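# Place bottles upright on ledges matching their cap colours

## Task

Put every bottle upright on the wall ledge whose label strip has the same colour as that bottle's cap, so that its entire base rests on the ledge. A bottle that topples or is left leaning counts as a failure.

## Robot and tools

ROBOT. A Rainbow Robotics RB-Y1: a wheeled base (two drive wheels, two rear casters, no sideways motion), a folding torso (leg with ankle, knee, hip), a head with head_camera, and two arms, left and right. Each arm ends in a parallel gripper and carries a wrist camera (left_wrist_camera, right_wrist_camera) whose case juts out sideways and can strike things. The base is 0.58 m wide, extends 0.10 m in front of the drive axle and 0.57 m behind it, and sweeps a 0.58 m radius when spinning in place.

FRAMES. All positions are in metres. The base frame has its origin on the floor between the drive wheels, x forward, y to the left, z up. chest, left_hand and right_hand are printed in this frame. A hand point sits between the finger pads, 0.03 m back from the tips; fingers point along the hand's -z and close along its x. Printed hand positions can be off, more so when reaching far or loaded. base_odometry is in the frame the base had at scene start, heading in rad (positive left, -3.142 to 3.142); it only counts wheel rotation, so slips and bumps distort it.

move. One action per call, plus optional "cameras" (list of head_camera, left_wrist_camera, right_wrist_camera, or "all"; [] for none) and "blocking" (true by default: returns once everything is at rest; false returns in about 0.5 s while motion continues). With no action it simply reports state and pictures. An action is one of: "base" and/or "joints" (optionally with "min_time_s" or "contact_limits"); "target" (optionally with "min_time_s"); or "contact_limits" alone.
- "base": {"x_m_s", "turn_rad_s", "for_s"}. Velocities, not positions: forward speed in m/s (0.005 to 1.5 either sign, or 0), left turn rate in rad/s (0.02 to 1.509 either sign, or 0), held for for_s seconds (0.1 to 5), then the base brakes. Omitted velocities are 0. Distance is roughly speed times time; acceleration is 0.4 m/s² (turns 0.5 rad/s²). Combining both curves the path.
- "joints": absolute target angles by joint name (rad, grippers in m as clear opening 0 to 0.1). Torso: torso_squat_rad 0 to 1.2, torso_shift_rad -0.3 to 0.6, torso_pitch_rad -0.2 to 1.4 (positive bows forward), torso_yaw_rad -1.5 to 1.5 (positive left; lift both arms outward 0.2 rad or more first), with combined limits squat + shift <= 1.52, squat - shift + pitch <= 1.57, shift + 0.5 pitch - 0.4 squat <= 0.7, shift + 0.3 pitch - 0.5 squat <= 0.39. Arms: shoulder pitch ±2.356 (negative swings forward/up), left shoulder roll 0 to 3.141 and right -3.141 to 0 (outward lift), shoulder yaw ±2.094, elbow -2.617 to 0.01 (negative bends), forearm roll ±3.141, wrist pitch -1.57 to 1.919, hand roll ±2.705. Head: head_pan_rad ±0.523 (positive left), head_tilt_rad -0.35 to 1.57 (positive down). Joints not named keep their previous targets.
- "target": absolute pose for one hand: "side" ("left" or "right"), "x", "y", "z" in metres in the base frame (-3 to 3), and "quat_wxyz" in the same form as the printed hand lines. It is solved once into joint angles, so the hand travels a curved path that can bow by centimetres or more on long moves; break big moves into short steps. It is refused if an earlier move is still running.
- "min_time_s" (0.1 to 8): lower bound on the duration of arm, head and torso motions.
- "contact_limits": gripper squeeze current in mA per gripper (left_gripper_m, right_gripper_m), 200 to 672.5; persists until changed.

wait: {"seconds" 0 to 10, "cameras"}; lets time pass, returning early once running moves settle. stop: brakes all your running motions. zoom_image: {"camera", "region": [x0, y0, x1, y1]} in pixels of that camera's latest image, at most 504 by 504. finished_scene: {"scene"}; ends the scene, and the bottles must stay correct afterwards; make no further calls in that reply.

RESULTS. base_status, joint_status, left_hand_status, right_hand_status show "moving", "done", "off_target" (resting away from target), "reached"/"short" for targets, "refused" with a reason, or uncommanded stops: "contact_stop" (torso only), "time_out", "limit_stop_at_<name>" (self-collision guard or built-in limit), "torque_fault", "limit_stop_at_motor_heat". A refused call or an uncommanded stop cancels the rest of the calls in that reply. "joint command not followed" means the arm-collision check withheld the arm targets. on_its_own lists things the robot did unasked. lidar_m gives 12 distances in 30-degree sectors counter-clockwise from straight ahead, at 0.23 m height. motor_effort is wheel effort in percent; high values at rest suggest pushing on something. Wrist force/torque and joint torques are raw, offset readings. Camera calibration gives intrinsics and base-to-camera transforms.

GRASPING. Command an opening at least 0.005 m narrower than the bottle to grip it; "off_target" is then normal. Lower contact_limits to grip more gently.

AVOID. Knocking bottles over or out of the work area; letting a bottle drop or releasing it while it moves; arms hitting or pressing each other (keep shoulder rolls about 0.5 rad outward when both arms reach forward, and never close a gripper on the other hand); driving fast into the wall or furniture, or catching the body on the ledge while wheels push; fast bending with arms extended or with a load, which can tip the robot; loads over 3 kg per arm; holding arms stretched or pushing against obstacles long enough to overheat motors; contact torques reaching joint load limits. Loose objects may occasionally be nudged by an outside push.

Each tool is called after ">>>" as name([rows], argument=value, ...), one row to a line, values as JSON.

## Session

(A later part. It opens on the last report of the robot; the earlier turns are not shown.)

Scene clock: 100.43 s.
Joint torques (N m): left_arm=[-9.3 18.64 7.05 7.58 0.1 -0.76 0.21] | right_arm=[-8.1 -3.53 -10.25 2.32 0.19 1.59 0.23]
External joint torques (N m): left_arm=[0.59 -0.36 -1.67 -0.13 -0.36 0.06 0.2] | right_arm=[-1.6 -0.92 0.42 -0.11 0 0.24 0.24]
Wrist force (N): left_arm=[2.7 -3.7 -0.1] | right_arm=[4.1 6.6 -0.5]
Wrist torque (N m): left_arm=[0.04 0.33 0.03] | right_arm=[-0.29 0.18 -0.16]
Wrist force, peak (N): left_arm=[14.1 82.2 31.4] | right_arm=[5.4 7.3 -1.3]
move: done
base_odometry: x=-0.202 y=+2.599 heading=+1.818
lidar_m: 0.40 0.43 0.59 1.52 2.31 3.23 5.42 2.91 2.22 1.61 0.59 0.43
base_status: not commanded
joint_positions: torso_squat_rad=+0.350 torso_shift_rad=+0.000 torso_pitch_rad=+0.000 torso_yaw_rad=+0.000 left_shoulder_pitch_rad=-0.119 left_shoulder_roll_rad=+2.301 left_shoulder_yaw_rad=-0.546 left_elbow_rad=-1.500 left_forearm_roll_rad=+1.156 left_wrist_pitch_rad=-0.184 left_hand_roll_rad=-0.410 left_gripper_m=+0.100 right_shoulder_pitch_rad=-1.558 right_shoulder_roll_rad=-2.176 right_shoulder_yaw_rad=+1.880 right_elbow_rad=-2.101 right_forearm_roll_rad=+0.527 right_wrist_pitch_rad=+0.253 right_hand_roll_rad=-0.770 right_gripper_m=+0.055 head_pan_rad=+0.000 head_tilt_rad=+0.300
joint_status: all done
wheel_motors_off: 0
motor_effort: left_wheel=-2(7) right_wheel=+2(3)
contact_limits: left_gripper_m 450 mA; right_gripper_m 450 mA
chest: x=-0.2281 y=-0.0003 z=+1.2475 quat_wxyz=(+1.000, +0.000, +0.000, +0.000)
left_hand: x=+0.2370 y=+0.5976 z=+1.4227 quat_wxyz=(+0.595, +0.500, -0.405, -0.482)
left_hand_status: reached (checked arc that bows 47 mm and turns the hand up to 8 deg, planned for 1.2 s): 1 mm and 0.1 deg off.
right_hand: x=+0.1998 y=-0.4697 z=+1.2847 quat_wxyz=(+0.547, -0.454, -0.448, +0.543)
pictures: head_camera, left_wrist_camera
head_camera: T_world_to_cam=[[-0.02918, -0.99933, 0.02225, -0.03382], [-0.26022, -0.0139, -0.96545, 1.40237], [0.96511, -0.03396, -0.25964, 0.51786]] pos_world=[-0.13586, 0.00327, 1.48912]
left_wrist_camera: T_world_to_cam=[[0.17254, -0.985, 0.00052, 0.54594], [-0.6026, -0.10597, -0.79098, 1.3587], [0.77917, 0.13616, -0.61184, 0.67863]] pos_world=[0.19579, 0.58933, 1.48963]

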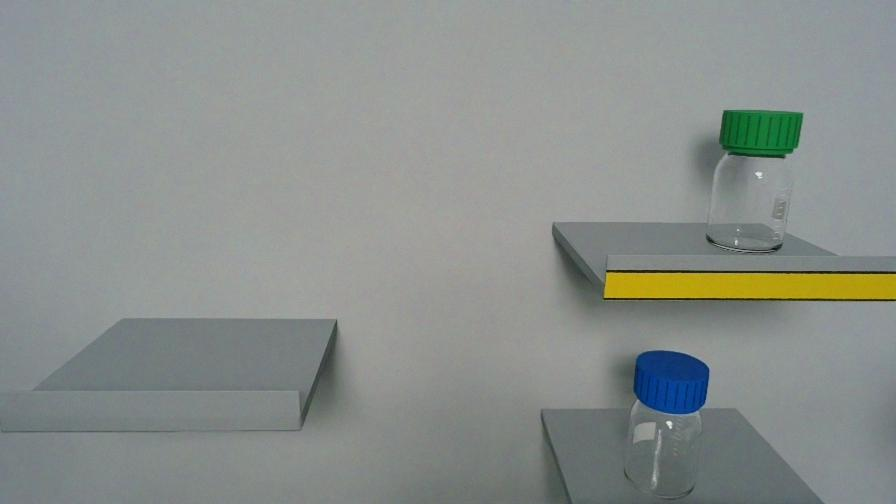

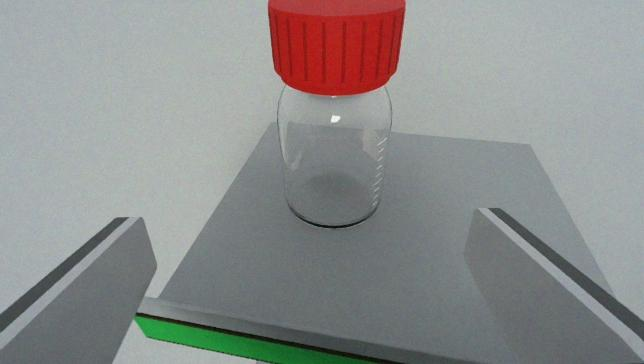

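>>> move(target={"side": "left", "x": 0.28, "y": 0.600, "z": 1.427, "quat_wxyz": [0.5953, 0.4995, -0.4045, -0.4821]}, min_time_s=0.5)

>>> move(target={"side": "left", "x": 0.3262, "y": 0.604, "z": 1.420, "quat_wxyz": [0.5953, 0.4995, -0.4045, -0.4821]}, min_time_s=0.5)

>>> move(joints={"left_gripper_m": 0.042}, cameras=["left_wrist_camera"])

Scene clock: 103.00 s.
Joint torques (N m): left_arm=[-13.34 17.71 6.62 9.19 0.2 -0.47 0.26] | right_arm=[-7.71 -3.64 -9.85 2.5 0.15 1.71 0.19]
External joint torques (N m): left_arm=[-0.65 1.5 -1.1 0.85 -0.32 0.07 0.25] | right_arm=[-1.21 -1.03 0.82 0.07 -0.04 0.36 0.2]
Wrist force (N): left_arm=[2.8 -3.7 0.3] | right_arm=[2.9 6.1 -1.2]
Wrist torque (N m): left_arm=[0.02 0.32 -0.10] | right_arm=[-0.31 0.05 -0.16]
Wrist force, peak (N): left_arm=[2.7 -4.5 0.1] | right_arm=[3.1 7.1 -0.5]
move: done
base_odometry: x=-0.202 y=+2.599 heading=+1.818
lidar_m: 0.41 0.43 0.59 1.51 2.32 3.23 5.43 2.92 2.22 1.60 0.59 0.43
base_status: not commanded
joint_positions: torso_squat_rad=+0.350 torso_shift_rad=+0.000 torso_pitch_rad=+0.000 torso_yaw_rad=+0.000 left_shoulder_pitch_rad=+0.316 left_shoulder_roll_rad=+2.323 left_shoulder_yaw_rad=-0.167 left_elbow_rad=-1.312 left_forearm_roll_rad=+1.092 left_wrist_pitch_rad=-0.209 left_hand_roll_rad=-0.263 left_gripper_m=+0.100 right_shoulder_pitch_rad=-1.558 right_shoulder_roll_rad=-2.176 right_shoulder_yaw_rad=+1.880 right_elbow_rad=-2.101 right_forearm_roll_rad=+0.527 right_wrist_pitch_rad=+0.253 right_hand_roll_rad=-0.770 right_gripper_m=+0.055 head_pan_rad=+0.000 head_tilt_rad=+0.300
joint_status: all done
wheel_motors_off: 0
motor_effort: left_wheel=-2(3) right_wheel=+0(2)
contact_limits: left_gripper_m 450 mA; right_gripper_m 450 mA
chest: x=-0.2281 y=-0.0003 z=+1.2475 quat_wxyz=(+1.000, +0.000, +0.000, +0.000)
left_hand: x=+0.2801 y=+0.5995 z=+1.4271 quat_wxyz=(+0.595, +0.502, -0.405, -0.481)
left_hand_status: reached (checked arc that bows 13 mm and turns the hand up to 1 deg, planned for 0.8 s): 1 mm and 0.3 deg off.
right_hand: x=+0.2000 y=-0.4696 z=+1.2846 quat_wxyz=(+0.547, -0.454, -0.448, +0.543)
pictures: none

Scene clock: 104.57 s.
Joint torques (N m): left_arm=[-16.63 9.57 5.29 10.33 0.34 -0.17 0.31] | right_arm=[-7.58 -4.52 -10.45 2.76 0.22 1.64 0.12]
External joint torques (N m): left_arm=[-0.62 0.17 -0.22 0.88 -0.37 0.17 0.29] | right_arm=[-1.08 -1.91 0.22 0.33 0.03 0.29 0.13]
Wrist force (N): left_arm=[2.6 -3.9 -0.1] | right_arm=[3.3 5.8 -0.1]
Wrist torque (N m): left_arm=[0.04 0.30 -0.10] | right_arm=[-0.24 0.09 -0.18]
Wrist force, peak (N): left_arm=[1.8 -5.2 0.2] | right_arm=[3.8 6.8 -0.1]
move: done
base_odometry: x=-0.202 y=+2.599 heading=+1.818
lidar_m: 0.41 0.43 0.60 1.52 2.32 3.23 5.43 2.92 2.22 1.61 0.59 0.42
base_status: not commanded
joint_positions: torso_squat_rad=+0.350 torso_shift_rad=+0.000 torso_pitch_rad=+0.000 torso_yaw_rad=+0.000 left_shoulder_pitch_rad=+0.745 left_shoulder_roll_rad=+2.445 left_shoulder_yaw_rad=+0.080 left_elbow_rad=-1.060 left_forearm_roll_rad=+1.164 left_wrist_pitch_rad=-0.310 left_hand_roll_rad=-0.162 left_gripper_m=+0.100 right_shoulder_pitch_rad=-1.558 right_shoulder_roll_rad=-2.176 right_shoulder_yaw_rad=+1.880 right_elbow_rad=-2.101 right_forearm_roll_rad=+0.527 right_wrist_pitch_rad=+0.253 right_hand_roll_rad=-0.770 right_gripper_m=+0.055 head_pan_rad=+0.000 head_tilt_rad=+0.300
joint_status: all done
wheel_motors_off: 0
motor_effort: left_wheel=-2(2) right_wheel=+0(2)
contact_limits: left_gripper_m 450 mA; right_gripper_m 450 mA
chest: x=-0.2280 y=-0.0003 z=+1.2475 quat_wxyz=(+1.000, +0.000, +0.000, +0.000)
left_hand: x=+0.3263 y=+0.6034 z=+1.4200 quat_wxyz=(+0.595, +0.501, -0.405, -0.481)
left_hand_status: reached (checked arc that bows 22 mm and turns the hand up to 2 deg, planned for 0.8 s): 1 mm and 0.2 deg off.
right_hand: x=+0.2000 y=-0.4696 z=+1.2846 quat_wxyz=(+0.547, -0.454, -0.448, +0.543)
pictures: none

Scene clock: 105.73 s.
Joint torques (N m): left_arm=[-16.9 9.93 4.86 10.21 0.56 -0.32 0.31] | right_arm=[-7.01 -3.95 -9.94 2.91 0.15 1.54 0.27]
External joint torques (N m): left_arm=[-0.9 0.53 -0.65 0.76 -0.16 0.02 0.29] | right_arm=[-0.51 -1.34 0.72 0.48 -0.04 0.19 0.28]
Wrist force (N): left_arm=[2.2 -4.2 0.3] | right_arm=[3.4 6.0 -0.7]
Wrist torque (N m): left_arm=[0.03 0.29 -0.08] | right_arm=[-0.25 0.06 -0.17]
Wrist force, peak (N): left_arm=[2.9 -4.2 0.3] | right_arm=[3.7 7.1 -0.5]
move: off_target
base_odometry: x=-0.202 y=+2.599 heading=+1.818
lidar_m: 0.41 0.43 0.59 1.52 2.32 3.23 5.43 2.92 2.22 1.60 0.59 0.43
base_status: not commanded
joint_positions: torso_squat_rad=+0.350 torso_shift_rad=+0.000 torso_pitch_rad=+0.000 torso_yaw_rad=+0.000 left_shoulder_pitch_rad=+0.745 left_shoulder_roll_rad=+2.445 left_shoulder_yaw_rad=+0.080 left_elbow_rad=-1.060 left_forearm_roll_rad=+1.164 left_wrist_pitch_rad=-0.310 left_hand_roll_rad=-0.162 left_gripper_m=+0.055 right_shoulder_pitch_rad=-1.558 right_shoulder_roll_rad=-2.176 right_shoulder_yaw_rad=+1.880 right_elbow_rad=-2.101 right_forearm_roll_rad=+0.527 right_wrist_pitch_rad=+0.253 right_hand_roll_rad=-0.770 right_gripper_m=+0.055 head_pan_rad=+0.000 head_tilt_rad=+0.300
joint_status: left_gripper_m off_target (ended at +0.055, target +0.042)
wheel_motors_off: 0
motor_effort: left_wheel=-2(2) right_wheel=+1(2)
contact_limits: left_gripper_m 450 mA; right_gripper_m 450 mA
chest: x=-0.2280 y=-0.0003 z=+1.2475 quat_wxyz=(+1.000, +0.000, +0.000, +0.000)
left_hand: x=+0.3263 y=+0.6034 z=+1.4200 quat_wxyz=(+0.595, +0.501, -0.405, -0.481)
right_hand: x=+0.2000 y=-0.4696 z=+1.2846 quat_wxyz=(+0.547, -0.454, -0.448, +0.543)
left_wrist_camera: T_world_to_cam=[[0.17394, -0.98476, -0.00025, 0.53677], [-0.60167, -0.10607, -0.79167, 1.41175], [0.77957, 0.13786, -0.61095, 0.60424]] pos_world=[0.285, 0.59504, 1.48693]

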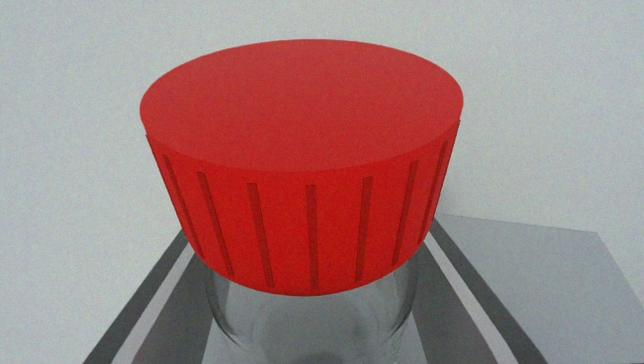

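>>> move(target={"side": "left", "x": 0.322, "y": 0.603, "z": 1.447, "quat_wxyz": [0.5953, 0.4995, -0.4045, -0.4821]}, min_time_s=0.5)

>>> move(target={"side": "left", "x": 0.30, "y": 0.595, "z": 1.478, "quat_wxyz": [0.5953, 0.4995, -0.4045, -0.4821]}, min_time_s=0.5)

>>> move(target={"side": "left", "x": 0.235, "y": 0.53, "z": 1.485, "quat_wxyz": [0.5953, 0.4995, -0.4045, -0.4821]}, min_time_s=0.6)

>>> move(target={"side": "left", "x": 0.18, "y": 0.45, "z": 1.475, "quat_wxyz": [0.5953, 0.4995, -0.4045, -0.4821]}, min_time_s=0.6)

>>> move(joints={"left_shoulder_pitch_rad": -1.148, "left_shoulder_roll_rad": 2.284, "left_shoulder_yaw_rad": -0.994, "left_elbow_rad": -2.239, "left_forearm_roll_rad": 0.737, "left_wrist_pitch_rad": 0.698, "left_hand_roll_rad": -0.093}, min_time_s=1.0)

Scene clock: 109.13 s.
Joint torques (N m): left_arm=[-16.93 11.56 3.2 11.17 0.64 -0.16 0.17] | right_arm=[-7.56 -3.62 -9.75 2.46 0.42 1.76 0.05]
External joint torques (N m): left_arm=[-1.01 1.51 -1.39 1.27 -0.18 -0.14 0.16] | right_arm=[-1.05 -1.01 0.91 0.03 0.23 0.42 0.06]
Wrist force (N): left_arm=[2.5 -5.4 -0.1] | right_arm=[3.3 6.1 -1.3]
Wrist torque (N m): left_arm=[0.00 0.29 -0.09] | right_arm=[-0.26 0.07 -0.14]
Wrist force, peak (N): left_arm=[2.0 -6.5 -0.2] | right_arm=[4.1 7.0 -1.2]
move: done
base_odometry: x=-0.202 y=+2.599 heading=+1.818
lidar_m: 0.41 0.43 0.59 1.52 2.31 3.23 5.43 2.92 2.22 1.60 0.59 0.44
base_status: not commanded
joint_positions: torso_squat_rad=+0.350 torso_shift_rad=+0.000 torso_pitch_rad=+0.000 torso_yaw_rad=+0.000 left_shoulder_pitch_rad=+0.686 left_shoulder_roll_rad=+2.505 left_shoulder_yaw_rad=-0.039 left_elbow_rad=-1.017 left_forearm_roll_rad=+1.097 left_wrist_pitch_rad=-0.367 left_hand_roll_rad=+0.002 left_gripper_m=+0.055 right_shoulder_pitch_rad=-1.558 right_shoulder_roll_rad=-2.176 right_shoulder_yaw_rad=+1.880 right_elbow_rad=-2.101 right_forearm_roll_rad=+0.527 right_wrist_pitch_rad=+0.253 right_hand_roll_rad=-0.770 right_gripper_m=+0.055 head_pan_rad=+0.000 head_tilt_rad=+0.300
joint_status: all done
wheel_motors_off: 0
motor_effort: left_wheel=-2(2) right_wheel=+1(2)
contact_limits: left_gripper_m 450 mA; right_gripper_m 450 mA
chest: x=-0.2280 y=-0.0002 z=+1.2475 quat_wxyz=(+1.000, +0.000, +0.000, +0.000)
left_hand: x=+0.3219 y=+0.6028 z=+1.4471 quat_wxyz=(+0.595, +0.501, -0.405, -0.481)
left_hand_status: reached (checked arc that bows 4 mm and turns the hand up to 1 deg, planned for 0.5 s): 0 mm and 0.3 deg off.
right_hand: x=+0.2000 y=-0.4696 z=+1.2846 quat_wxyz=(+0.547, -0.454, -0.448, +0.543)
pictures: none

Scene clock: 110.17 s.
Joint torques (N m): left_arm=[-14.93 14.37 3.82 10.32 0.75 0.24 0.18] | right_arm=[-7.36 -3.64 -10.02 2.55 0.08 1.47 0.04]
External joint torques (N m): left_arm=[-0.41 1.67 -0.86 0.41 -0.07 0.01 0.17] | right_arm=[-0.86 -1.02 0.65 0.13 -0.11 0.12 0.05]
Wrist force (N): left_arm=[2.5 -5.1 0.0] | right_arm=[3.7 5.8 -1.4]
Wrist torque (N m): left_arm=[-0.03 0.29 -0.09] | right_arm=[-0.24 0.13 -0.16]
Wrist force, peak (N): left_arm=[2.4 -6.6 -0.5] | right_arm=[2.6 7.6 -0.7]
move: done
base_odometry: x=-0.202 y=+2.599 heading=+1.818
lidar_m: 0.41 0.43 0.59 1.52 2.32 3.24 5.43 2.92 2.22 1.60 0.58 0.42
base_status: not commanded
joint_positions: torso_squat_rad=+0.350 torso_shift_rad=+0.000 torso_pitch_rad=+0.000 torso_yaw_rad=+0.000 left_shoulder_pitch_rad=+0.488 left_shoulder_roll_rad=+2.526 left_shoulder_yaw_rad=-0.193 left_elbow_rad=-1.089 left_forearm_roll_rad=+0.988 left_wrist_pitch_rad=-0.379 left_hand_roll_rad=+0.121 left_gripper_m=+0.055 right_shoulder_pitch_rad=-1.558 right_shoulder_roll_rad=-2.176 right_shoulder_yaw_rad=+1.880 right_elbow_rad=-2.101 right_forearm_roll_rad=+0.527 right_wrist_pitch_rad=+0.253 right_hand_roll_rad=-0.770 right_gripper_m=+0.055 head_pan_rad=+0.000 head_tilt_rad=+0.300
joint_status: all done
wheel_motors_off: 0
motor_effort: left_wheel=-2(3) right_wheel=+1(2)
contact_limits: left_gripper_m 450 mA; right_gripper_m 450 mA
chest: x=-0.2280 y=-0.0002 z=+1.2475 quat_wxyz=(+1.000, +0.000, +0.000, +0.000)
left_hand: x=+0.3000 y=+0.5950 z=+1.4781 quat_wxyz=(+0.595, +0.500, -0.405, -0.482)
left_hand_status: reached (checked arc that bows 4 mm and turns the hand up to 1 deg, planned for 0.5 s): 0 mm and 0.0 deg off.
right_hand: x=+0.2000 y=-0.4696 z=+1.2846 quat_wxyz=(+0.547, -0.454, -0.448, +0.543)
pictures: none

Scene clock: 111.80 s.
Joint torques (N m): left_arm=[-10.13 16.11 7.36 9.31 -0.01 -0.23 0.12] | right_arm=[-7.49 -3.62 -9.94 2.33 0.38 1.67 0.11]
External joint torques (N m): left_arm=[-0.75 0.88 0.04 0.4 -0.29 -0.16 0.11] | right_arm=[-0.99 -1.01 0.73 -0.1 0.2 0.32 0.12]
Wrist force (N): left_arm=[2.4 -5.3 -0.5] | right_arm=[3.5 6.6 -0.6]
Wrist torque (N m): left_arm=[0.02 0.28 0.02] | right_arm=[-0.31 0.14 -0.14]
Wrist force, peak (N): left_arm=[2.4 -6.4 -0.4] | right_arm=[4.0 6.7 -0.9]
move: done
base_odometry: x=-0.202 y=+2.599 heading=+1.818
lidar_m: 0.40 0.43 0.60 1.52 2.32 3.24 5.42 2.92 2.22 1.61 0.60 0.43
base_status: not commanded
joint_positions: torso_squat_rad=+0.350 torso_shift_rad=+0.000 torso_pitch_rad=+0.000 torso_yaw_rad=+0.000 left_shoulder_pitch_rad=-0.178 left_shoulder_roll_rad=+2.524 left_shoulder_yaw_rad=-0.492 left_elbow_rad=-1.642 left_forearm_roll_rad=+0.951 left_wrist_pitch_rad=-0.087 left_hand_roll_rad=-0.022 left_gripper_m=+0.055 right_shoulder_pitch_rad=-1.558 right_shoulder_roll_rad=-2.176 right_shoulder_yaw_rad=+1.880 right_elbow_rad=-2.101 right_forearm_roll_rad=+0.527 right_wrist_pitch_rad=+0.253 right_hand_roll_rad=-0.770 right_gripper_m=+0.055 head_pan_rad=+0.000 head_tilt_rad=+0.300
joint_status: all done
wheel_motors_off: 0
motor_effort: left_wheel=-2(3) right_wheel=+1(2)
contact_limits: left_gripper_m 450 mA; right_gripper_m 450 mA
chest: x=-0.2280 y=-0.0002 z=+1.2475 quat_wxyz=(+1.000, +0.000, +0.000, +0.000)
left_hand: x=+0.2351 y=+0.5297 z=+1.4851 quat_wxyz=(+0.596, +0.498, -0.404, -0.483)
left_hand_status: reached (checked arc that bows 23 mm and turns the hand up to 3 deg, planned for 0.9 s): 0 mm and 0.2 deg off.
right_hand: x=+0.2000 y=-0.4696 z=+1.2846 quat_wxyz=(+0.547, -0.454, -0.448, +0.543)
pictures: none

Scene clock: 112.93 s.
Joint torques (N m): left_arm=[-5.73 12.98 6.57 9 -0.54 -0.28 0.27] | right_arm=[-8.18 -3.75 -10.28 2.59 0.08 1.68 0]
External joint torques (N m): left_arm=[-0.29 2.08 -1.09 0.58 -0.21 -0.23 0.26] | right_arm=[-1.67 -1.14 0.39 0.17 -0.11 0.34 0.01]
Wrist force (N): left_arm=[2.4 -5.3 -0.3] | right_arm=[3.9 6.3 -0.9]
Wrist torque (N m): left_arm=[0.01 0.28 -0.09] | right_arm=[-0.27 0.16 -0.13]
Wrist force, peak (N): left_arm=[2.4 -6.5 -1.0] | right_arm=[3.6 7.1 -0.3]
move: done
base_odometry: x=-0.202 y=+2.599 heading=+1.818
lidar_m: 0.41 0.43 0.59 1.52 2.32 3.23 5.42 2.92 2.22 1.60 0.58 0.42
base_status: not commanded
joint_positions: torso_squat_rad=+0.350 torso_shift_rad=+0.000 torso_pitch_rad=+0.000 torso_yaw_rad=+0.000 left_shoulder_pitch_rad=-0.628 left_shoulder_roll_rad=+2.576 left_shoulder_yaw_rad=-0.625 left_elbow_rad=-2.084 left_forearm_roll_rad=+0.919 left_wrist_pitch_rad=+0.224 left_hand_roll_rad=-0.018 left_gripper_m=+0.055 right_shoulder_pitch_rad=-1.558 right_shoulder_roll_rad=-2.176 right_shoulder_yaw_rad=+1.880 right_elbow_rad=-2.101 right_forearm_roll_rad=+0.527 right_wrist_pitch_rad=+0.253 right_hand_roll_rad=-0.770 right_gripper_m=+0.055 head_pan_rad=+0.000 head_tilt_rad=+0.300
joint_status: all done
wheel_motors_off: 0
motor_effort: left_wheel=-2(3) right_wheel=+2(2)
contact_limits: left_gripper_m 450 mA; right_gripper_m 450 mA
chest: x=-0.2280 y=-0.0003 z=+1.2475 quat_wxyz=(+1.000, +0.000, +0.000, +0.000)
left_hand: x=+0.1805 y=+0.4491 z=+1.4754 quat_wxyz=(+0.596, +0.497, -0.404, -0.484)
left_hand_status: reached (checked arc that bows 12 mm and turns the hand up to 2 deg, planned for 0.8 s): 1 mm and 0.4 deg off.
right_hand: x=+0.2000 y=-0.4696 z=+1.2846 quat_wxyz=(+0.547, -0.454, -0.448, +0.543)
pictures: none

Scene clock: 114.23 s.
Joint torques (N m): left_arm=[-7.2 9.41 9.97 6.01 -1.51 -0.41 0.07] | right_arm=[-7.94 -3.16 -10.13 2.55 -0.04 1.54 0.18]
External joint torques (N m): left_arm=[-1.4 1.62 0.22 0.31 -0.32 -0.21 0.06] | right_arm=[-1.43 -0.55 0.54 0.12 -0.23 0.19 0.18]
Wrist force (N): left_arm=[2.2 -5.2 0.0] | right_arm=[4.1 6.3 0.0]
Wrist torque (N m): left_arm=[0.02 0.27 0.03] | right_arm=[-0.32 0.17 -0.11]
Wrist force, peak (N): left_arm=[3.1 -6.0 -0.3] | right_arm=[3.9 6.9 -1.0]
move: done
base_odometry: x=-0.202 y=+2.599 heading=+1.818
lidar_m: 0.41 0.42 0.60 1.52 2.32 3.23 5.43 2.92 2.22 1.61 0.58 0.43
base_status: not commanded
joint_positions: torso_squat_rad=+0.350 torso_shift_rad=+0.000 torso_pitch_rad=+0.000 torso_yaw_rad=+0.000 left_shoulder_pitch_rad=-1.148 left_shoulder_roll_rad=+2.284 left_shoulder_yaw_rad=-0.994 left_elbow_rad=-2.239 left_forearm_roll_rad=+0.737 left_wrist_pitch_rad=+0.698 left_hand_roll_rad=-0.093 left_gripper_m=+0.055 right_shoulder_pitch_rad=-1.558 right_shoulder_roll_rad=-2.176 right_shoulder_yaw_rad=+1.880 right_elbow_rad=-2.101 right_forearm_roll_rad=+0.527 right_wrist_pitch_rad=+0.253 right_hand_roll_rad=-0.770 right_gripper_m=+0.055 head_pan_rad=+0.000 head_tilt_rad=+0.300
joint_status: all done
wheel_motors_off: 0
motor_effort: left_wheel=-2(3) right_wheel=+0(2)
contact_limits: left_gripper_m 450 mA; right_gripper_m 450 mA
chest: x=-0.2280 y=-0.0002 z=+1.2475 quat_wxyz=(+1.000, +0.000, +0.000, +0.000)
left_hand: x=+0.1751 y=+0.4699 z=+1.4199 quat_wxyz=(+0.627, +0.527, -0.369, -0.439)
right_hand: x=+0.2001 y=-0.4696 z=+1.2846 quat_wxyz=(+0.547, -0.454, -0.448, +0.543)
pictures: none

>>> move(joints={"left_shoulder_pitch_rad": -1.007, "left_shoulder_roll_rad": 2.364, "left_shoulder_yaw_rad": -1.301, "left_elbow_rad": -2.307, "left_forearm_roll_rad": -0.572, "left_wrist_pitch_rad": 0.307, "left_hand_roll_rad": 1.001}, min_time_s=0.9)

>>> move(joints={"left_shoulder_pitch_rad": -1.388, "left_shoulder_roll_rad": 2.247, "left_shoulder_yaw_rad": -1.858, "left_elbow_rad": -1.967, "left_forearm_roll_rad": -0.922, "left_wrist_pitch_rad": 0.297, "left_hand_roll_rad": 1.218}, min_time_s=0.8)

>>> move(joints={"left_shoulder_pitch_rad": -1.492, "left_shoulder_roll_rad": 1.898, "left_shoulder_yaw_rad": -1.962, "left_elbow_rad": -1.505, "left_forearm_roll_rad": -1.231, "left_wrist_pitch_rad": 0.246, "left_hand_roll_rad": 1.644}, min_time_s=0.8)

>>> move(target={"side": "left", "x": 0.284, "y": 0.592, "z": 1.253, "quat_wxyz": [0.5953, 0.4995, -0.4045, -0.4821]}, min_time_s=0.5)

>>> move(target={"side": "left", "x": 0.284, "y": 0.592, "z": 1.240, "quat_wxyz": [0.5953, 0.4995, -0.4045, -0.4821]}, min_time_s=0.5, cameras=["left_wrist_camera"])

Scene clock: 119.17 s.
Joint torques (N m): left_arm=[-5.86 11.56 10.1 4.16 -0.3 2.29 -0.06] | right_arm=[-7.53 -3.8 -10.55 2.51 0.19 1.6 0.04]
External joint torques (N m): left_arm=[-1.07 2.22 0.84 -0.2 0.02 0.62 -0.08] | right_arm=[-1.02 -1.19 0.12 0.09 0 0.25 0.04]
Wrist force (N): left_arm=[2.3 -5.4 -0.2] | right_arm=[3.4 6.0 -1.1]
Wrist torque (N m): left_arm=[0.03 0.26 -0.10] | right_arm=[-0.24 0.05 -0.16]
Wrist force, peak (N): left_arm=[2.1 -7.5 -0.1] | right_arm=[3.9 6.9 -0.8]
move: done
base_odometry: x=-0.202 y=+2.599 heading=+1.818
lidar_m: 0.41 0.43 0.60 1.52 2.32 3.23 5.43 2.92 2.23 1.60 0.59 0.43
base_status: not commanded
joint_positions: torso_squat_rad=+0.350 torso_shift_rad=+0.000 torso_pitch_rad=+0.000 torso_yaw_rad=+0.000 left_shoulder_pitch_rad=-1.007 left_shoulder_roll_rad=+2.364 left_shoulder_yaw_rad=-1.301 left_elbow_rad=-2.307 left_forearm_roll_rad=-0.572 left_wrist_pitch_rad=+0.307 left_hand_roll_rad=+1.001 left_gripper_m=+0.055 right_shoulder_pitch_rad=-1.558 right_shoulder_roll_rad=-2.176 right_shoulder_yaw_rad=+1.880 right_elbow_rad=-2.101 right_forearm_roll_rad=+0.527 right_wrist_pitch_rad=+0.253 right_hand_roll_rad=-0.770 right_gripper_m=+0.055 head_pan_rad=+0.000 head_tilt_rad=+0.300
joint_status: all done
wheel_motors_off: 0
motor_effort: left_wheel=-2(3) right_wheel=+1(2)
contact_limits: left_gripper_m 450 mA; right_gripper_m 450 mA
chest: x=-0.2280 y=-0.0002 z=+1.2475 quat_wxyz=(+1.000, +0.000, +0.000, +0.000)
left_hand: x=+0.1651 y=+0.4302 z=+1.3345 quat_wxyz=(+0.540, +0.454, -0.456, -0.543)
right_hand: x=+0.2001 y=-0.4696 z=+1.2846 quat_wxyz=(+0.547, -0.454, -0.448, +0.543)
pictures: none

Scene clock: 120.47 s.
Joint torques (N m): left_arm=[-5.98 6.25 11.36 3.73 -0.37 2.29 0.15] | right_arm=[-7.49 -3.85 -10.21 2.72 0.19 1.75 0.25]
External joint torques (N m): left_arm=[-0.76 0.86 0.46 0.5 -0.15 0.42 0.14] | right_arm=[-0.98 -1.23 0.46 0.29 0 0.4 0.26]
Wrist force (N): left_arm=[2.4 -5.3 -0.2] | right_arm=[3.0 6.4 -1.2]
Wrist torque (N m): left_arm=[0.02 0.30 -0.09] | right_arm=[-0.32 0.04 -0.16]
Wrist force, peak (N): left_arm=[2.1 -8.3 -0.3] | right_arm=[3.3 7.2 -1.7]
move: done
base_odometry: x=-0.202 y=+2.599 heading=+1.818
lidar_m: 0.41 0.43 0.60 1.52 2.32 3.24 5.43 2.91 2.23 1.61 0.59 0.43
base_status: not commanded
joint_positions: torso_squat_rad=+0.350 torso_shift_rad=+0.000 torso_pitch_rad=+0.000 torso_yaw_rad=+0.000 left_shoulder_pitch_rad=-1.388 left_shoulder_roll_rad=+2.247 left_shoulder_yaw_rad=-1.858 left_elbow_rad=-1.967 left_forearm_roll_rad=-0.922 left_wrist_pitch_rad=+0.297 left_hand_roll_rad=+1.218 left_gripper_m=+0.055 right_shoulder_pitch_rad=-1.558 right_shoulder_roll_rad=-2.176 right_shoulder_yaw_rad=+1.880 right_elbow_rad=-2.101 right_forearm_roll_rad=+0.527 right_wrist_pitch_rad=+0.253 right_hand_roll_rad=-0.770 right_gripper_m=+0.055 head_pan_rad=+0.000 head_tilt_rad=+0.300
joint_status: all done
wheel_motors_off: 0
motor_effort: left_wheel=-2(2) right_wheel=+1(2)
contact_limits: left_gripper_m 450 mA; right_gripper_m 450 mA
chest: x=-0.2280 y=-0.0002 z=+1.2475 quat_wxyz=(+1.000, +0.000, +0.000, +0.000)
left_hand: x=+0.1648 y=+0.5656 z=+1.2795 quat_wxyz=(+0.591, +0.496, -0.410, -0.485)
right_hand: x=+0.2001 y=-0.4696 z=+1.2846 quat_wxyz=(+0.547, -0.454, -0.448, +0.543)
pictures: none

Scene clock: 121.57 s.
Joint torques (N m): left_arm=[-12.5 7.91 9.2 5.63 -0.03 2.32 -0.03] | right_arm=[-7.87 -4.21 -9.79 2.5 0.17 1.76 0.19]
External joint torques (N m): left_arm=[-1.46 2.21 -1.39 0.99 0 0.34 -0.04] | right_arm=[-1.36 -1.59 0.88 0.07 -0.02 0.41 0.2]
Wrist force (N): left_arm=[2.3 -5.2 0.1] | right_arm=[3.2 6.7 -0.5]
Wrist torque (N m): left_arm=[0.02 0.28 -0.11] | right_arm=[-0.33 0.09 -0.14]
Wrist force, peak (N): left_arm=[3.1 -5.9 0.2] | right_arm=[3.7 6.7 0.6]
move: done
base_odometry: x=-0.202 y=+2.599 heading=+1.818
lidar_m: 0.41 0.43 0.60 1.53 2.31 3.24 5.43 2.93 2.22 1.61 0.59 0.43
base_status: not commanded
joint_positions: torso_squat_rad=+0.350 torso_shift_rad=+0.000 torso_pitch_rad=+0.000 torso_yaw_rad=+0.000 left_shoulder_pitch_rad=-1.492 left_shoulder_roll_rad=+1.898 left_shoulder_yaw_rad=-1.962 left_elbow_rad=-1.505 left_forearm_roll_rad=-1.231 left_wrist_pitch_rad=+0.246 left_hand_roll_rad=+1.644 left_gripper_m=+0.055 right_shoulder_pitch_rad=-1.558 right_shoulder_roll_rad=-2.176 right_shoulder_yaw_rad=+1.880 right_elbow_rad=-2.101 right_forearm_roll_rad=+0.527 right_wrist_pitch_rad=+0.253 right_hand_roll_rad=-0.770 right_gripper_m=+0.055 head_pan_rad=+0.000 head_tilt_rad=+0.300
joint_status: all done
wheel_motors_off: 0
motor_effort: left_wheel=-2(2) right_wheel=+3(3)
contact_limits: left_gripper_m 450 mA; right_gripper_m 450 mA
chest: x=-0.2279 y=-0.0002 z=+1.2475 quat_wxyz=(+1.000, +0.000, +0.000, +0.000)
left_hand: x=+0.2553 y=+0.6076 z=+1.2747 quat_wxyz=(+0.594, +0.496, -0.407, -0.485)
right_hand: x=+0.2001 y=-0.4696 z=+1.2846 quat_wxyz=(+0.547, -0.454, -0.448, +0.543)
pictures: none

Scene clock: 122.40 s.
Joint torques (N m): left_arm=[-13.97 8.32 9.21 6.14 -0.31 2.4 0.3] | right_arm=[-7.83 -3.93 -10.35 2.42 0.14 1.55 0.17]
External joint torques (N m): left_arm=[-1 1.55 -0.85 1.22 -0.22 0.41 0.28] | right_arm=[-1.33 -1.32 0.31 -0.01 -0.05 0.2 0.18]
Wrist force (N): left_arm=[2.5 -5.2 -0.3] | right_arm=[3.6 6.6 -0.1]
Wrist torque (N m): left_arm=[0.01 0.31 0.04] | right_arm=[-0.35 0.13 -0.11]
Wrist force, peak (N): left_arm=[1.5 -6.5 -0.4] | right_arm=[3.5 6.8 -0.5]
move: done
base_odometry: x=-0.202 y=+2.599 heading=+1.818
lidar_m: 0.41 0.43 0.59 1.52 2.32 3.23 5.43 2.92 2.23 1.61 0.59 0.43
base_status: not commanded
joint_positions: torso_squat_rad=+0.350 torso_shift_rad=+0.000 torso_pitch_rad=+0.000 torso_yaw_rad=+0.000 left_shoulder_pitch_rad=-1.472 left_shoulder_roll_rad=+1.778 left_shoulder_yaw_rad=-1.992 left_elbow_rad=-1.459 left_forearm_roll_rad=-1.048 left_wrist_pitch_rad=+0.315 left_hand_roll_rad=+1.505 left_gripper_m=+0.055 right_shoulder_pitch_rad=-1.558 right_shoulder_roll_rad=-2.176 right_shoulder_yaw_rad=+1.880 right_elbow_rad=-2.101 right_forearm_roll_rad=+0.527 right_wrist_pitch_rad=+0.253 right_hand_roll_rad=-0.770 right_gripper_m=+0.055 head_pan_rad=+0.000 head_tilt_rad=+0.300
joint_status: all done
wheel_motors_off: 0
motor_effort: left_wheel=-2(2) right_wheel=+1(2)
contact_limits: left_gripper_m 450 mA; right_gripper_m 450 mA
chest: x=-0.2279 y=-0.0002 z=+1.2475 quat_wxyz=(+1.000, +0.000, +0.000, +0.000)
left_hand: x=+0.2838 y=+0.5919 z=+1.2530 quat_wxyz=(+0.594, +0.496, -0.408, -0.485)
left_hand_status: reached (checked arc that bows 3 mm and turns the hand up to 1 deg, planned for 0.5 s): 0 mm and 0.6 deg off.
right_hand: x=+0.2001 y=-0.4696 z=+1.2845 quat_wxyz=(+0.547, -0.454, -0.448, +0.543)
pictures: none

Scene clock: 123.23 s.
Joint torques (N m): left_arm=[-13.67 7.33 8.6 5.44 -0.07 2.47 0.06] | right_arm=[-7.96 -3.73 -10.25 2.61 -0.03 1.61 0.3]
External joint torques (N m): left_arm=[-0.54 0.07 -1.22 0.46 0.03 0.48 0.05] | right_arm=[-1.46 -1.12 0.41 0.18 -0.22 0.26 0.31]
Wrist force (N): left_arm=[2.4 -5.3 0.0] | right_arm=[3.3 6.8 -0.7]
Wrist torque (N m): left_arm=[0.03 0.29 0.04] | right_arm=[-0.36 0.05 -0.17]
Wrist force, peak (N): left_arm=[2.3 -5.7 0.2] | right_arm=[3.6 6.7 -1.2]
move: done
base_odometry: x=-0.202 y=+2.599 heading=+1.818
lidar_m: 0.41 0.43 0.59 1.52 2.32 3.23 5.43 2.92 2.21 1.61 0.59 0.43
base_status: not commanded
joint_positions: torso_squat_rad=+0.350 torso_shift_rad=+0.000 torso_pitch_rad=+0.000 torso_yaw_rad=+0.000 left_shoulder_pitch_rad=-1.449 left_shoulder_roll_rad=+1.758 left_shoulder_yaw_rad=-2.009 left_elbow_rad=-1.459 left_forearm_roll_rad=-1.021 left_wrist_pitch_rad=+0.360 left_hand_roll_rad=+1.489 left_gripper_m=+0.055 right_shoulder_pitch_rad=-1.558 right_shoulder_roll_rad=-2.176 right_shoulder_yaw_rad=+1.880 right_elbow_rad=-2.101 right_forearm_roll_rad=+0.527 right_wrist_pitch_rad=+0.253 right_hand_roll_rad=-0.770 right_gripper_m=+0.055 head_pan_rad=+0.000 head_tilt_rad=+0.300
joint_status: all done
wheel_motors_off: 0
motor_effort: left_wheel=-2(2) right_wheel=+2(2)
contact_limits: left_gripper_m 450 mA; right_gripper_m 450 mA
chest: x=-0.2279 y=-0.0002 z=+1.2475 quat_wxyz=(+1.000, +0.000, +0.000, +0.000)
left_hand: x=+0.2835 y=+0.5921 z=+1.2403 quat_wxyz=(+0.595, +0.499, -0.405, -0.483)
left_hand_status: reached (checked arc that bows 0 mm and turns the hand up to 0 deg, planned for 0.5 s): 1 mm and 0.2 deg off.
right_hand: x=+0.2001 y=-0.4696 z=+1.2845 quat_wxyz=(+0.547, -0.454, -0.448, +0.543)
left_wrist_camera: T_world_to_cam=[[0.16974, -0.98549, 0.00177, 0.53219], [-0.60519, -0.10565, -0.78904, 1.24001], [0.77777, 0.13286, -0.61434, 0.53709]] pos_world=[0.24238, 0.58413, 1.30743]

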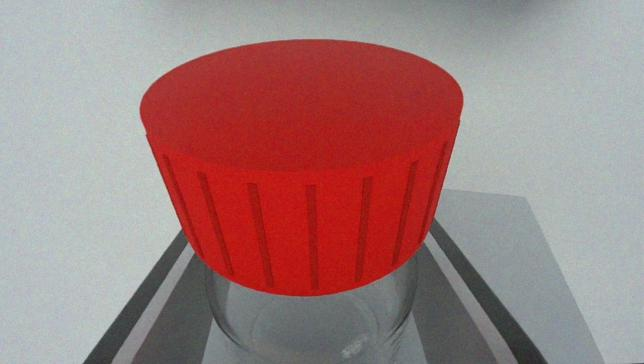

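>>> move(target={"side": "left", "x": 0.285, "y": 0.592, "z": 1.2375, "quat_wxyz": [0.5953, 0.4995, -0.4045, -0.4821]}, min_time_s=0.3)

>>> move(target={"side": "left", "x": 0.285, "y": 0.592, "z": 1.2355, "quat_wxyz": [0.5953, 0.4995, -0.4045, -0.4821]}, min_time_s=0.3)

Scene clock: 124.30 s.
Joint torques (N m): left_arm=[-13.35 7.37 8.47 6.42 -0.01 2.55 0.03] | right_arm=[-7.67 -3.87 -10.15 2.58 0.12 1.71 0.09]
External joint torques (N m): left_arm=[-0.1 -0.03 -1.27 1.41 0.1 0.57 0.02] | right_arm=[-1.16 -1.26 0.52 0.15 -0.06 0.36 0.1]
Wrist force (N): left_arm=[2.7 -5.4 0.0] | right_arm=[4.0 5.2 -1.2]
Wrist torque (N m): left_arm=[0.01 0.32 0.03] | right_arm=[-0.14 0.17 -0.14]
Wrist force, peak (N): left_arm=[2.5 -5.6 0.0] | right_arm=[3.9 6.7 -0.5]
move: done
base_odometry: x=-0.202 y=+2.599 heading=+1.818
lidar_m: 0.41 0.43 0.60 1.52 2.32 3.23 5.42 2.92 2.21 1.60 0.59 0.43
base_status: not commanded
joint_positions: torso_squat_rad=+0.350 torso_shift_rad=+0.000 torso_pitch_rad=+0.000 torso_yaw_rad=+0.000 left_shoulder_pitch_rad=-1.444 left_shoulder_roll_rad=+1.748 left_shoulder_yaw_rad=-2.013 left_elbow_rad=-1.454 left_forearm_roll_rad=-1.013 left_wrist_pitch_rad=+0.369 left_hand_roll_rad=+1.486 left_gripper_m=+0.055 right_shoulder_pitch_rad=-1.558 right_shoulder_roll_rad=-2.176 right_shoulder_yaw_rad=+1.880 right_elbow_rad=-2.101 right_forearm_roll_rad=+0.527 right_wrist_pitch_rad=+0.253 right_hand_roll_rad=-0.770 right_gripper_m=+0.055 head_pan_rad=+0.000 head_tilt_rad=+0.300
joint_status: all done
wheel_motors_off: 0
motor_effort: left_wheel=-2(2) right_wheel=+2(2)
contact_limits: left_gripper_m 450 mA; right_gripper_m 450 mA
chest: x=-0.2279 y=-0.0002 z=+1.2475 quat_wxyz=(+1.000, +0.000, +0.000, +0.000)
left_hand: x=+0.2850 y=+0.5919 z=+1.2377 quat_wxyz=(+0.595, +0.499, -0.405, -0.482)
left_hand_status: reached (checked arc that bows 0 mm and turns the hand up to 0 deg, planned for 0.3 s): 0 mm and 0.0 deg off.
right_hand: x=+0.2001 y=-0.4696 z=+1.2845 quat_wxyz=(+0.547, -0.454, -0.448, +0.543)
pictures: none

Scene clock: 124.93 s.
Joint torques (N m): left_arm=[-13.55 7.61 8 6.56 -0.43 2.47 0.6] | right_arm=[-7.61 -4.3 -10.39 2.47 0.17 1.57 0.03]
External joint torques (N m): left_arm=[-0.26 0.11 -1.69 1.54 -0.33 0.49 0.59] | right_arm=[-1.1 -1.69 0.28 0.04 -0.02 0.22 0.04]
Wrist force (N): left_arm=[2.7 -5.4 0.0] | right_arm=[3.5 6.7 -0.7]
Wrist torque (N m): left_arm=[0.03 0.32 -0.09] | right_arm=[-0.31 0.12 -0.15]
Wrist force, peak (N): left_arm=[2.4 -5.6 -0.2] | right_arm=[3.7 6.6 -1.4]
move: done
base_odometry: x=-0.202 y=+2.599 heading=+1.818
lidar_m: 0.41 0.43 0.60 1.52 2.32 3.23 5.42 2.92 2.21 1.60 0.59 0.43
base_status: not commanded
joint_positions: torso_squat_rad=+0.350 torso_shift_rad=+0.000 torso_pitch_rad=+0.000 torso_yaw_rad=+0.000 left_shoulder_pitch_rad=-1.440 left_shoulder_roll_rad=+1.744 left_shoulder_yaw_rad=-2.014 left_elbow_rad=-1.452 left_forearm_roll_rad=-1.014 left_wrist_pitch_rad=+0.376 left_hand_roll_rad=+1.489 left_gripper_m=+0.055 right_shoulder_pitch_rad=-1.558 right_shoulder_roll_rad=-2.176 right_shoulder_yaw_rad=+1.880 right_elbow_rad=-2.101 right_forearm_roll_rad=+0.527 right_wrist_pitch_rad=+0.253 right_hand_roll_rad=-0.770 right_gripper_m=+0.055 head_pan_rad=+0.000 head_tilt_rad=+0.300
joint_status: all done
wheel_motors_off: 0
motor_effort: left_wheel=-2(2) right_wheel=+1(2)
contact_limits: left_gripper_m 450 mA; right_gripper_m 450 mA
chest: x=-0.2279 y=-0.0002 z=+1.2475 quat_wxyz=(+1.000, +0.000, +0.000, +0.000)
left_hand: x=+0.2850 y=+0.5919 z=+1.2357 quat_wxyz=(+0.595, +0.500, -0.405, -0.482)
left_hand_status: reached (checked arc that bows 0 mm and turns the hand up to 0 deg, planned for 0.3 s): 0 mm and 0.0 deg off.
right_hand: x=+0.2001 y=-0.4696 z=+1.2845 quat_wxyz=(+0.547, -0.454, -0.448, +0.543)
pictures: none

>>> move(target={"side": "left", "x": 0.285, "y": 0.592, "z": 1.2330, "quat_wxyz": [0.5953, 0.4995, -0.4045, -0.4821]}, min_time_s=0.3)

>>> move(target={"side": "left", "x": 0.285, "y": 0.592, "z": 1.2310, "quat_wxyz": [0.5953, 0.4995, -0.4045, -0.4821]}, min_time_s=0.3)

Scene clock: 125.83 s.
Joint torques (N m): left_arm=[-13.9 7.7 8.18 6.62 -0.45 2.6 0.57] | right_arm=[-7.31 -3.68 -10.25 2.47 0.05 1.44 0.23]
External joint torques (N m): left_arm=[-0.58 0.07 -1.46 1.58 -0.35 0.61 0.55] | right_arm=[-0.8 -1.06 0.41 0.04 -0.13 0.1 0.23]
Wrist force (N): left_arm=[2.6 -5.4 -0.2] | right_arm=[2.9 6.3 -0.1]
Wrist torque (N m): left_arm=[0.04 0.32 -0.08] | right_arm=[-0.27 0.00 -0.14]
Wrist force, peak (N): left_arm=[2.6 -5.6 -0.1] | right_arm=[3.5 7.2 -0.6]
move: done
base_odometry: x=-0.202 y=+2.599 heading=+1.818
lidar_m: 0.41 0.43 0.59 1.52 2.32 3.24 5.43 2.92 2.22 1.61 0.58 0.43
base_status: not commanded
joint_positions: torso_squat_rad=+0.350 torso_shift_rad=+0.000 torso_pitch_rad=+0.000 torso_yaw_rad=+0.000 left_shoulder_pitch_rad=-1.434 left_shoulder_roll_rad=+1.740 left_shoulder_yaw_rad=-2.016 left_elbow_rad=-1.450 left_forearm_roll_rad=-1.016 left_wrist_pitch_rad=+0.384 left_hand_roll_rad=+1.494 left_gripper_m=+0.055 right_shoulder_pitch_rad=-1.558 right_shoulder_roll_rad=-2.176 right_shoulder_yaw_rad=+1.880 right_elbow_rad=-2.101 right_forearm_roll_rad=+0.527 right_wrist_pitch_rad=+0.253 right_hand_roll_rad=-0.770 right_gripper_m=+0.055 head_pan_rad=+0.000 head_tilt_rad=+0.300
joint_status: all done
wheel_motors_off: 0
motor_effort: left_wheel=-2(2) right_wheel=+0(3)
contact_limits: left_gripper_m 450 mA; right_gripper_m 450 mA
chest: x=-0.2279 y=-0.0002 z=+1.2475 quat_wxyz=(+1.000, +0.000, +0.000, +0.000)
left_hand: x=+0.2850 y=+0.5919 z=+1.2332 quat_wxyz=(+0.595, +0.500, -0.405, -0.482)
left_hand_status: reached (checked arc that bows 0 mm and turns the hand up to 0 deg, planned for 0.3 s): 0 mm and 0.0 deg off.
right_hand: x=+0.2001 y=-0.4696 z=+1.2845 quat_wxyz=(+0.547, -0.454, -0.448, +0.543)
pictures: none

Scene clock: 126.47 s.
Joint torques (N m): left_arm=[-13.33 7.91 8.32 6.45 -0.57 2.58 0.56] | right_arm=[-7.59 -3.65 -10.31 2.5 0.03 1.67 0.08]
External joint torques (N m): left_arm=[0.01 0.17 -1.28 1.4 -0.47 0.59 0.54] | right_arm=[-1.09 -1.04 0.35 0.07 -0.16 0.32 0.09]
Wrist force (N): left_arm=[2.5 -5.3 -0.1] | right_arm=[3.4 6.6 -0.2]
Wrist torque (N m): left_arm=[0.00 0.29 -0.10] | right_arm=[-0.31 0.09 -0.13]
Wrist force, peak (N): left_arm=[2.4 -5.6 -0.3] | right_arm=[3.7 6.7 -0.8]
move: done
base_odometry: x=-0.202 y=+2.599 heading=+1.818
lidar_m: 0.41 0.43 0.59 1.52 2.32 3.24 5.43 2.92 2.22 1.60 0.60 0.43
base_status: not commanded
joint_positions: torso_squat_rad=+0.350 torso_shift_rad=+0.000 torso_pitch_rad=+0.000 torso_yaw_rad=+0.000 left_shoulder_pitch_rad=-1.429 left_shoulder_roll_rad=+1.736 left_shoulder_yaw_rad=-2.018 left_elbow_rad=-1.449 left_forearm_roll_rad=-1.018 left_wrist_pitch_rad=+0.390 left_hand_roll_rad=+1.498 left_gripper_m=+0.055 right_shoulder_pitch_rad=-1.558 right_shoulder_roll_rad=-2.176 right_shoulder_yaw_rad=+1.880 right_elbow_rad=-2.101 right_forearm_roll_rad=+0.527 right_wrist_pitch_rad=+0.253 right_hand_roll_rad=-0.770 right_gripper_m=+0.055 head_pan_rad=+0.000 head_tilt_rad=+0.300
joint_status: all done
wheel_motors_off: 0
motor_effort: left_wheel=-2(2) right_wheel=+2(2)
contact_limits: left_gripper_m 450 mA; right_gripper_m 450 mA
chest: x=-0.2279 y=-0.0002 z=+1.2475 quat_wxyz=(+1.000, +0.000, +0.000, +0.000)
left_hand: x=+0.2850 y=+0.5919 z=+1.2312 quat_wxyz=(+0.595, +0.500, -0.405, -0.482)
left_hand_status: reached (checked arc that bows 0 mm and turns the hand up to 0 deg, planned for 0.3 s): 0 mm and 0.0 deg off.
right_hand: x=+0.2001 y=-0.4696 z=+1.2845 quat_wxyz=(+0.547, -0.454, -0.448, +0.543)
pictures: none

>>> move(target={"side": "left", "x": 0.285, "y": 0.592, "z": 1.2285, "quat_wxyz": [0.5953, 0.4995, -0.4045, -0.4821]}, min_time_s=0.3)

>>> move(target={"side": "left", "x": 0.285, "y": 0.592, "z": 1.2265, "quat_wxyz": [0.5953, 0.4995, -0.4045, -0.4821]}, min_time_s=0.3)

Scene clock: 127.67 s.
Joint torques (N m): left_arm=[-13.73 7.79 8.28 6.62 -0.4 2.62 0.54] | right_arm=[-7.59 -3.54 -10.1 2.66 0.13 1.7 0.28]
External joint torques (N m): left_arm=[-0.35 -0.07 -1.26 1.56 -0.31 0.63 0.53] | right_arm=[-1.08 -0.93 0.56 0.24 -0.06 0.35 0.29]
Wrist force (N): left_arm=[2.5 -5.2 -0.3] | right_arm=[3.0 6.4 0.0]
Wrist torque (N m): left_arm=[0.01 0.31 -0.09] | right_arm=[-0.30 0.01 -0.16]
Wrist force, peak (N): left_arm=[2.7 -5.5 0.0] | right_arm=[3.6 7.1 -0.2]
move: done
base_odometry: x=-0.202 y=+2.599 heading=+1.818
lidar_m: 0.41 0.42 0.59 1.52 2.32 3.23 5.43 2.92 2.22 1.60 0.59 0.43
base_status: not commanded
joint_positions: torso_squat_rad=+0.350 torso_shift_rad=+0.000 torso_pitch_rad=+0.000 torso_yaw_rad=+0.000 left_shoulder_pitch_rad=-1.423 left_shoulder_roll_rad=+1.732 left_shoulder_yaw_rad=-2.020 left_elbow_rad=-1.446 left_forearm_roll_rad=-1.021 left_wrist_pitch_rad=+0.398 left_hand_roll_rad=+1.502 left_gripper_m=+0.055 right_shoulder_pitch_rad=-1.558 right_shoulder_roll_rad=-2.176 right_shoulder_yaw_rad=+1.880 right_elbow_rad=-2.101 right_forearm_roll_rad=+0.527 right_wrist_pitch_rad=+0.253 right_hand_roll_rad=-0.770 right_gripper_m=+0.055 head_pan_rad=+0.000 head_tilt_rad=+0.300
joint_status: all done
wheel_motors_off: 0
motor_effort: left_wheel=-2(2) right_wheel=+2(2)
contact_limits: left_gripper_m 450 mA; right_gripper_m 450 mA
chest: x=-0.2279 y=-0.0002 z=+1.2475 quat_wxyz=(+1.000, +0.000, +0.000, +0.000)
left_hand: x=+0.2850 y=+0.5919 z=+1.2287 quat_wxyz=(+0.595, +0.500, -0.405, -0.482)
left_hand_status: reached (checked arc that bows 0 mm and turns the hand up to 0 deg, planned for 0.3 s): 0 mm and 0.0 deg off.
right_hand: x=+0.2001 y=-0.4696 z=+1.2845 quat_wxyz=(+0.547, -0.454, -0.448, +0.543)
pictures: none

Scene clock: 128.30 s.
Joint torques (N m): left_arm=[-13.91 8.23 8.15 6.67 -0.54 2.55 0.58] | right_arm=[-7.44 -3.96 -10.14 2.47 0.1 1.62 0.24]
External joint torques (N m): left_arm=[-0.5 0.26 -1.35 1.6 -0.45 0.57 0.57] | right_arm=[-0.93 -1.34 0.53 0.05 -0.09 0.27 0.25]
Wrist force (N): left_arm=[2.4 -5.4 0.0] | right_arm=[3.1 5.5 -1.4]
Wrist torque (N m): left_arm=[0.02 0.28 -0.09] | right_arm=[-0.18 0.06 -0.14]
Wrist force, peak (N): left_arm=[2.4 -5.6 0.0] | right_arm=[3.8 6.8 -0.6]
move: done
base_odometry: x=-0.202 y=+2.599 heading=+1.818
lidar_m: 0.41 0.43 0.60 1.52 2.32 3.23 5.43 2.92 2.22 1.60 0.60 0.43
base_status: not commanded
joint_positions: torso_squat_rad=+0.350 torso_shift_rad=+0.000 torso_pitch_rad=+0.000 torso_yaw_rad=+0.000 left_shoulder_pitch_rad=-1.418 left_shoulder_roll_rad=+1.728 left_shoulder_yaw_rad=-2.021 left_elbow_rad=-1.445 left_forearm_roll_rad=-1.023 left_wrist_pitch_rad=+0.404 left_hand_roll_rad=+1.507 left_gripper_m=+0.055 right_shoulder_pitch_rad=-1.558 right_shoulder_roll_rad=-2.176 right_shoulder_yaw_rad=+1.880 right_elbow_rad=-2.101 right_forearm_roll_rad=+0.527 right_wrist_pitch_rad=+0.253 right_hand_roll_rad=-0.770 right_gripper_m=+0.055 head_pan_rad=+0.000 head_tilt_rad=+0.300
joint_status: all done
wheel_motors_off: 0
motor_effort: left_wheel=-2(2) right_wheel=+1(2)
contact_limits: left_gripper_m 450 mA; right_gripper_m 450 mA
chest: x=-0.2279 y=-0.0002 z=+1.2475 quat_wxyz=(+1.000, +0.000, +0.000, +0.000)
left_hand: x=+0.2850 y=+0.5919 z=+1.2267 quat_wxyz=(+0.595, +0.500, -0.405, -0.482)
left_hand_status: reached (checked arc that bows 0 mm and turns the hand up to 0 deg, planned for 0.3 s): 0 mm and 0.0 deg off.
right_hand: x=+0.2001 y=-0.4696 z=+1.2845 quat_wxyz=(+0.547, -0.454, -0.448, +0.543)
pictures: none

>>> move(target={"side": "left", "x": 0.285, "y": 0.592, "z": 1.2240, "quat_wxyz": [0.5953, 0.4995, -0.4045, -0.4821]}, min_time_s=0.3)

>>> move(target={"side": "left", "x": 0.285, "y": 0.592, "z": 1.2220, "quat_wxyz": [0.5953, 0.4995, -0.4045, -0.4821]}, min_time_s=0.3, cameras=["left_wrist_camera"])

Scene clock: 129.43 s.
Joint torques (N m): left_arm=[-10.94 6.94 5.87 5.37 -0.25 1.03 0.61] | right_arm=[-7.22 -3.9 -9.73 2.56 0.13 1.71 0.15]
External joint torques (N m): left_arm=[2.51 -1.15 -3.57 0.28 -0.16 -0.96 0.6] | right_arm=[-0.72 -1.29 0.93 0.13 -0.06 0.36 0.16]
Wrist force (N): left_arm=[2.4 0.8 0.4] | right_arm=[2.7 6.1 -0.5]
Wrist torque (N m): left_arm=[0.05 0.25 -0.15] | right_arm=[-0.25 0.02 -0.14]
Wrist force, peak (N): left_arm=[2.6 -5.8 -0.1] | right_arm=[3.7 7.0 -1.3]
move: done
base_odometry: x=-0.202 y=+2.599 heading=+1.818
lidar_m: 0.41 0.43 0.60 1.52 2.32 3.23 5.42 2.92 2.21 1.60 0.59 0.43
base_status: not commanded
joint_positions: torso_squat_rad=+0.350 torso_shift_rad=+0.000 torso_pitch_rad=+0.000 torso_yaw_rad=+0.000 left_shoulder_pitch_rad=-1.412 left_shoulder_roll_rad=+1.723 left_shoulder_yaw_rad=-2.023 left_elbow_rad=-1.442 left_forearm_roll_rad=-1.025 left_wrist_pitch_rad=+0.413 left_hand_roll_rad=+1.511 left_gripper_m=+0.055 right_shoulder_pitch_rad=-1.558 right_shoulder_roll_rad=-2.176 right_shoulder_yaw_rad=+1.880 right_elbow_rad=-2.101 right_forearm_roll_rad=+0.527 right_wrist_pitch_rad=+0.253 right_hand_roll_rad=-0.770 right_gripper_m=+0.055 head_pan_rad=+0.000 head_tilt_rad=+0.300
joint_status: all done
wheel_motors_off: 0
motor_effort: left_wheel=-2(2) right_wheel=+1(2)
contact_limits: left_gripper_m 450 mA; right_gripper_m 450 mA
chest: x=-0.2279 y=-0.0002 z=+1.2475 quat_wxyz=(+1.000, +0.000, +0.000, +0.000)
left_hand: x=+0.2852 y=+0.5920 z=+1.2250 quat_wxyz=(+0.595, +0.500, -0.405, -0.482)
left_hand_status: reached (checked arc that bows 0 mm and turns the hand up to 0 deg, planned for 0.3 s): 1 mm and 0.1 deg off.
right_hand: x=+0.2001 y=-0.4696 z=+1.2845 quat_wxyz=(+0.547, -0.454, -0.448, +0.543)
pictures: none

Scene clock: 130.07 s.
Joint torques (N m): left_arm=[-8.25 5.25 3.11 3.65 -0.16 -0.5 0.82] | right_arm=[-7.63 -3.68 -9.69 2.5 0.23 1.53 0.49]
External joint torques (N m): left_arm=[5.23 -2.93 -6.3 -1.46 -0.07 -2.49 0.8] | right_arm=[-1.12 -1.07 0.98 0.07 0.04 0.18 0.5]
Wrist force (N): left_arm=[2.5 6.7 2.1] | right_arm=[4.1 6.0 -0.5]
Wrist torque (N m): left_arm=[0.07 0.28 -0.26] | right_arm=[-0.26 0.19 -0.16]
Wrist force, peak (N): left_arm=[2.4 7.3 2.1] | right_arm=[4.0 7.2 -1.5]
move: done
base_odometry: x=-0.202 y=+2.599 heading=+1.818
lidar_m: 0.41 0.43 0.59 1.52 2.32 3.24 5.43 2.93 2.21 1.60 0.59 0.43
base_status: not commanded
joint_positions: torso_squat_rad=+0.350 torso_shift_rad=+0.000 torso_pitch_rad=+0.000 torso_yaw_rad=+0.000 left_shoulder_pitch_rad=-1.408 left_shoulder_roll_rad=+1.720 left_shoulder_yaw_rad=-2.024 left_elbow_rad=-1.440 left_forearm_roll_rad=-1.027 left_wrist_pitch_rad=+0.419 left_hand_roll_rad=+1.515 left_gripper_m=+0.055 right_shoulder_pitch_rad=-1.558 right_shoulder_roll_rad=-2.176 right_shoulder_yaw_rad=+1.880 right_elbow_rad=-2.101 right_forearm_roll_rad=+0.527 right_wrist_pitch_rad=+0.253 right_hand_roll_rad=-0.770 right_gripper_m=+0.055 head_pan_rad=+0.000 head_tilt_rad=+0.300
joint_status: all done
wheel_motors_off: 0
motor_effort: left_wheel=-2(2) right_wheel=+1(2)
contact_limits: left_gripper_m 450 mA; right_gripper_m 450 mA
chest: x=-0.2280 y=-0.0003 z=+1.2475 quat_wxyz=(+1.000, +0.000, +0.000, +0.000)
left_hand: x=+0.2853 y=+0.5920 z=+1.2241 quat_wxyz=(+0.594, +0.501, -0.406, -0.481)
left_hand_status: reached (checked arc that bows 0 mm and turns the hand up to 0 deg, planned for 0.3 s): 2 mm and 0.2 deg off.
right_hand: x=+0.2000 y=-0.4697 z=+1.2845 quat_wxyz=(+0.547, -0.454, -0.448, +0.543)
left_wrist_camera: T_world_to_cam=[[0.17245, -0.98502, 0.00143, 0.53116], [-0.60098, -0.10637, -0.79215, 1.23144], [0.78044, 0.13575, -0.61032, 0.51826]] pos_world=[0.244, 0.58383, 1.29103]

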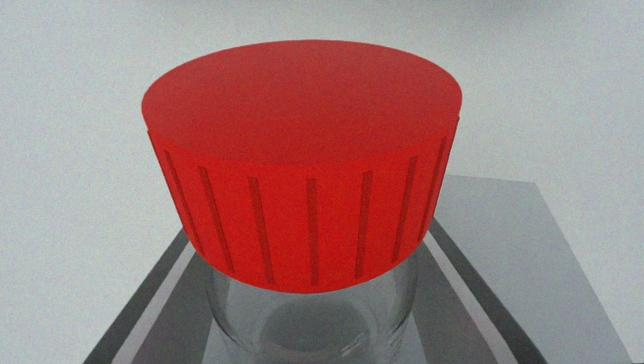

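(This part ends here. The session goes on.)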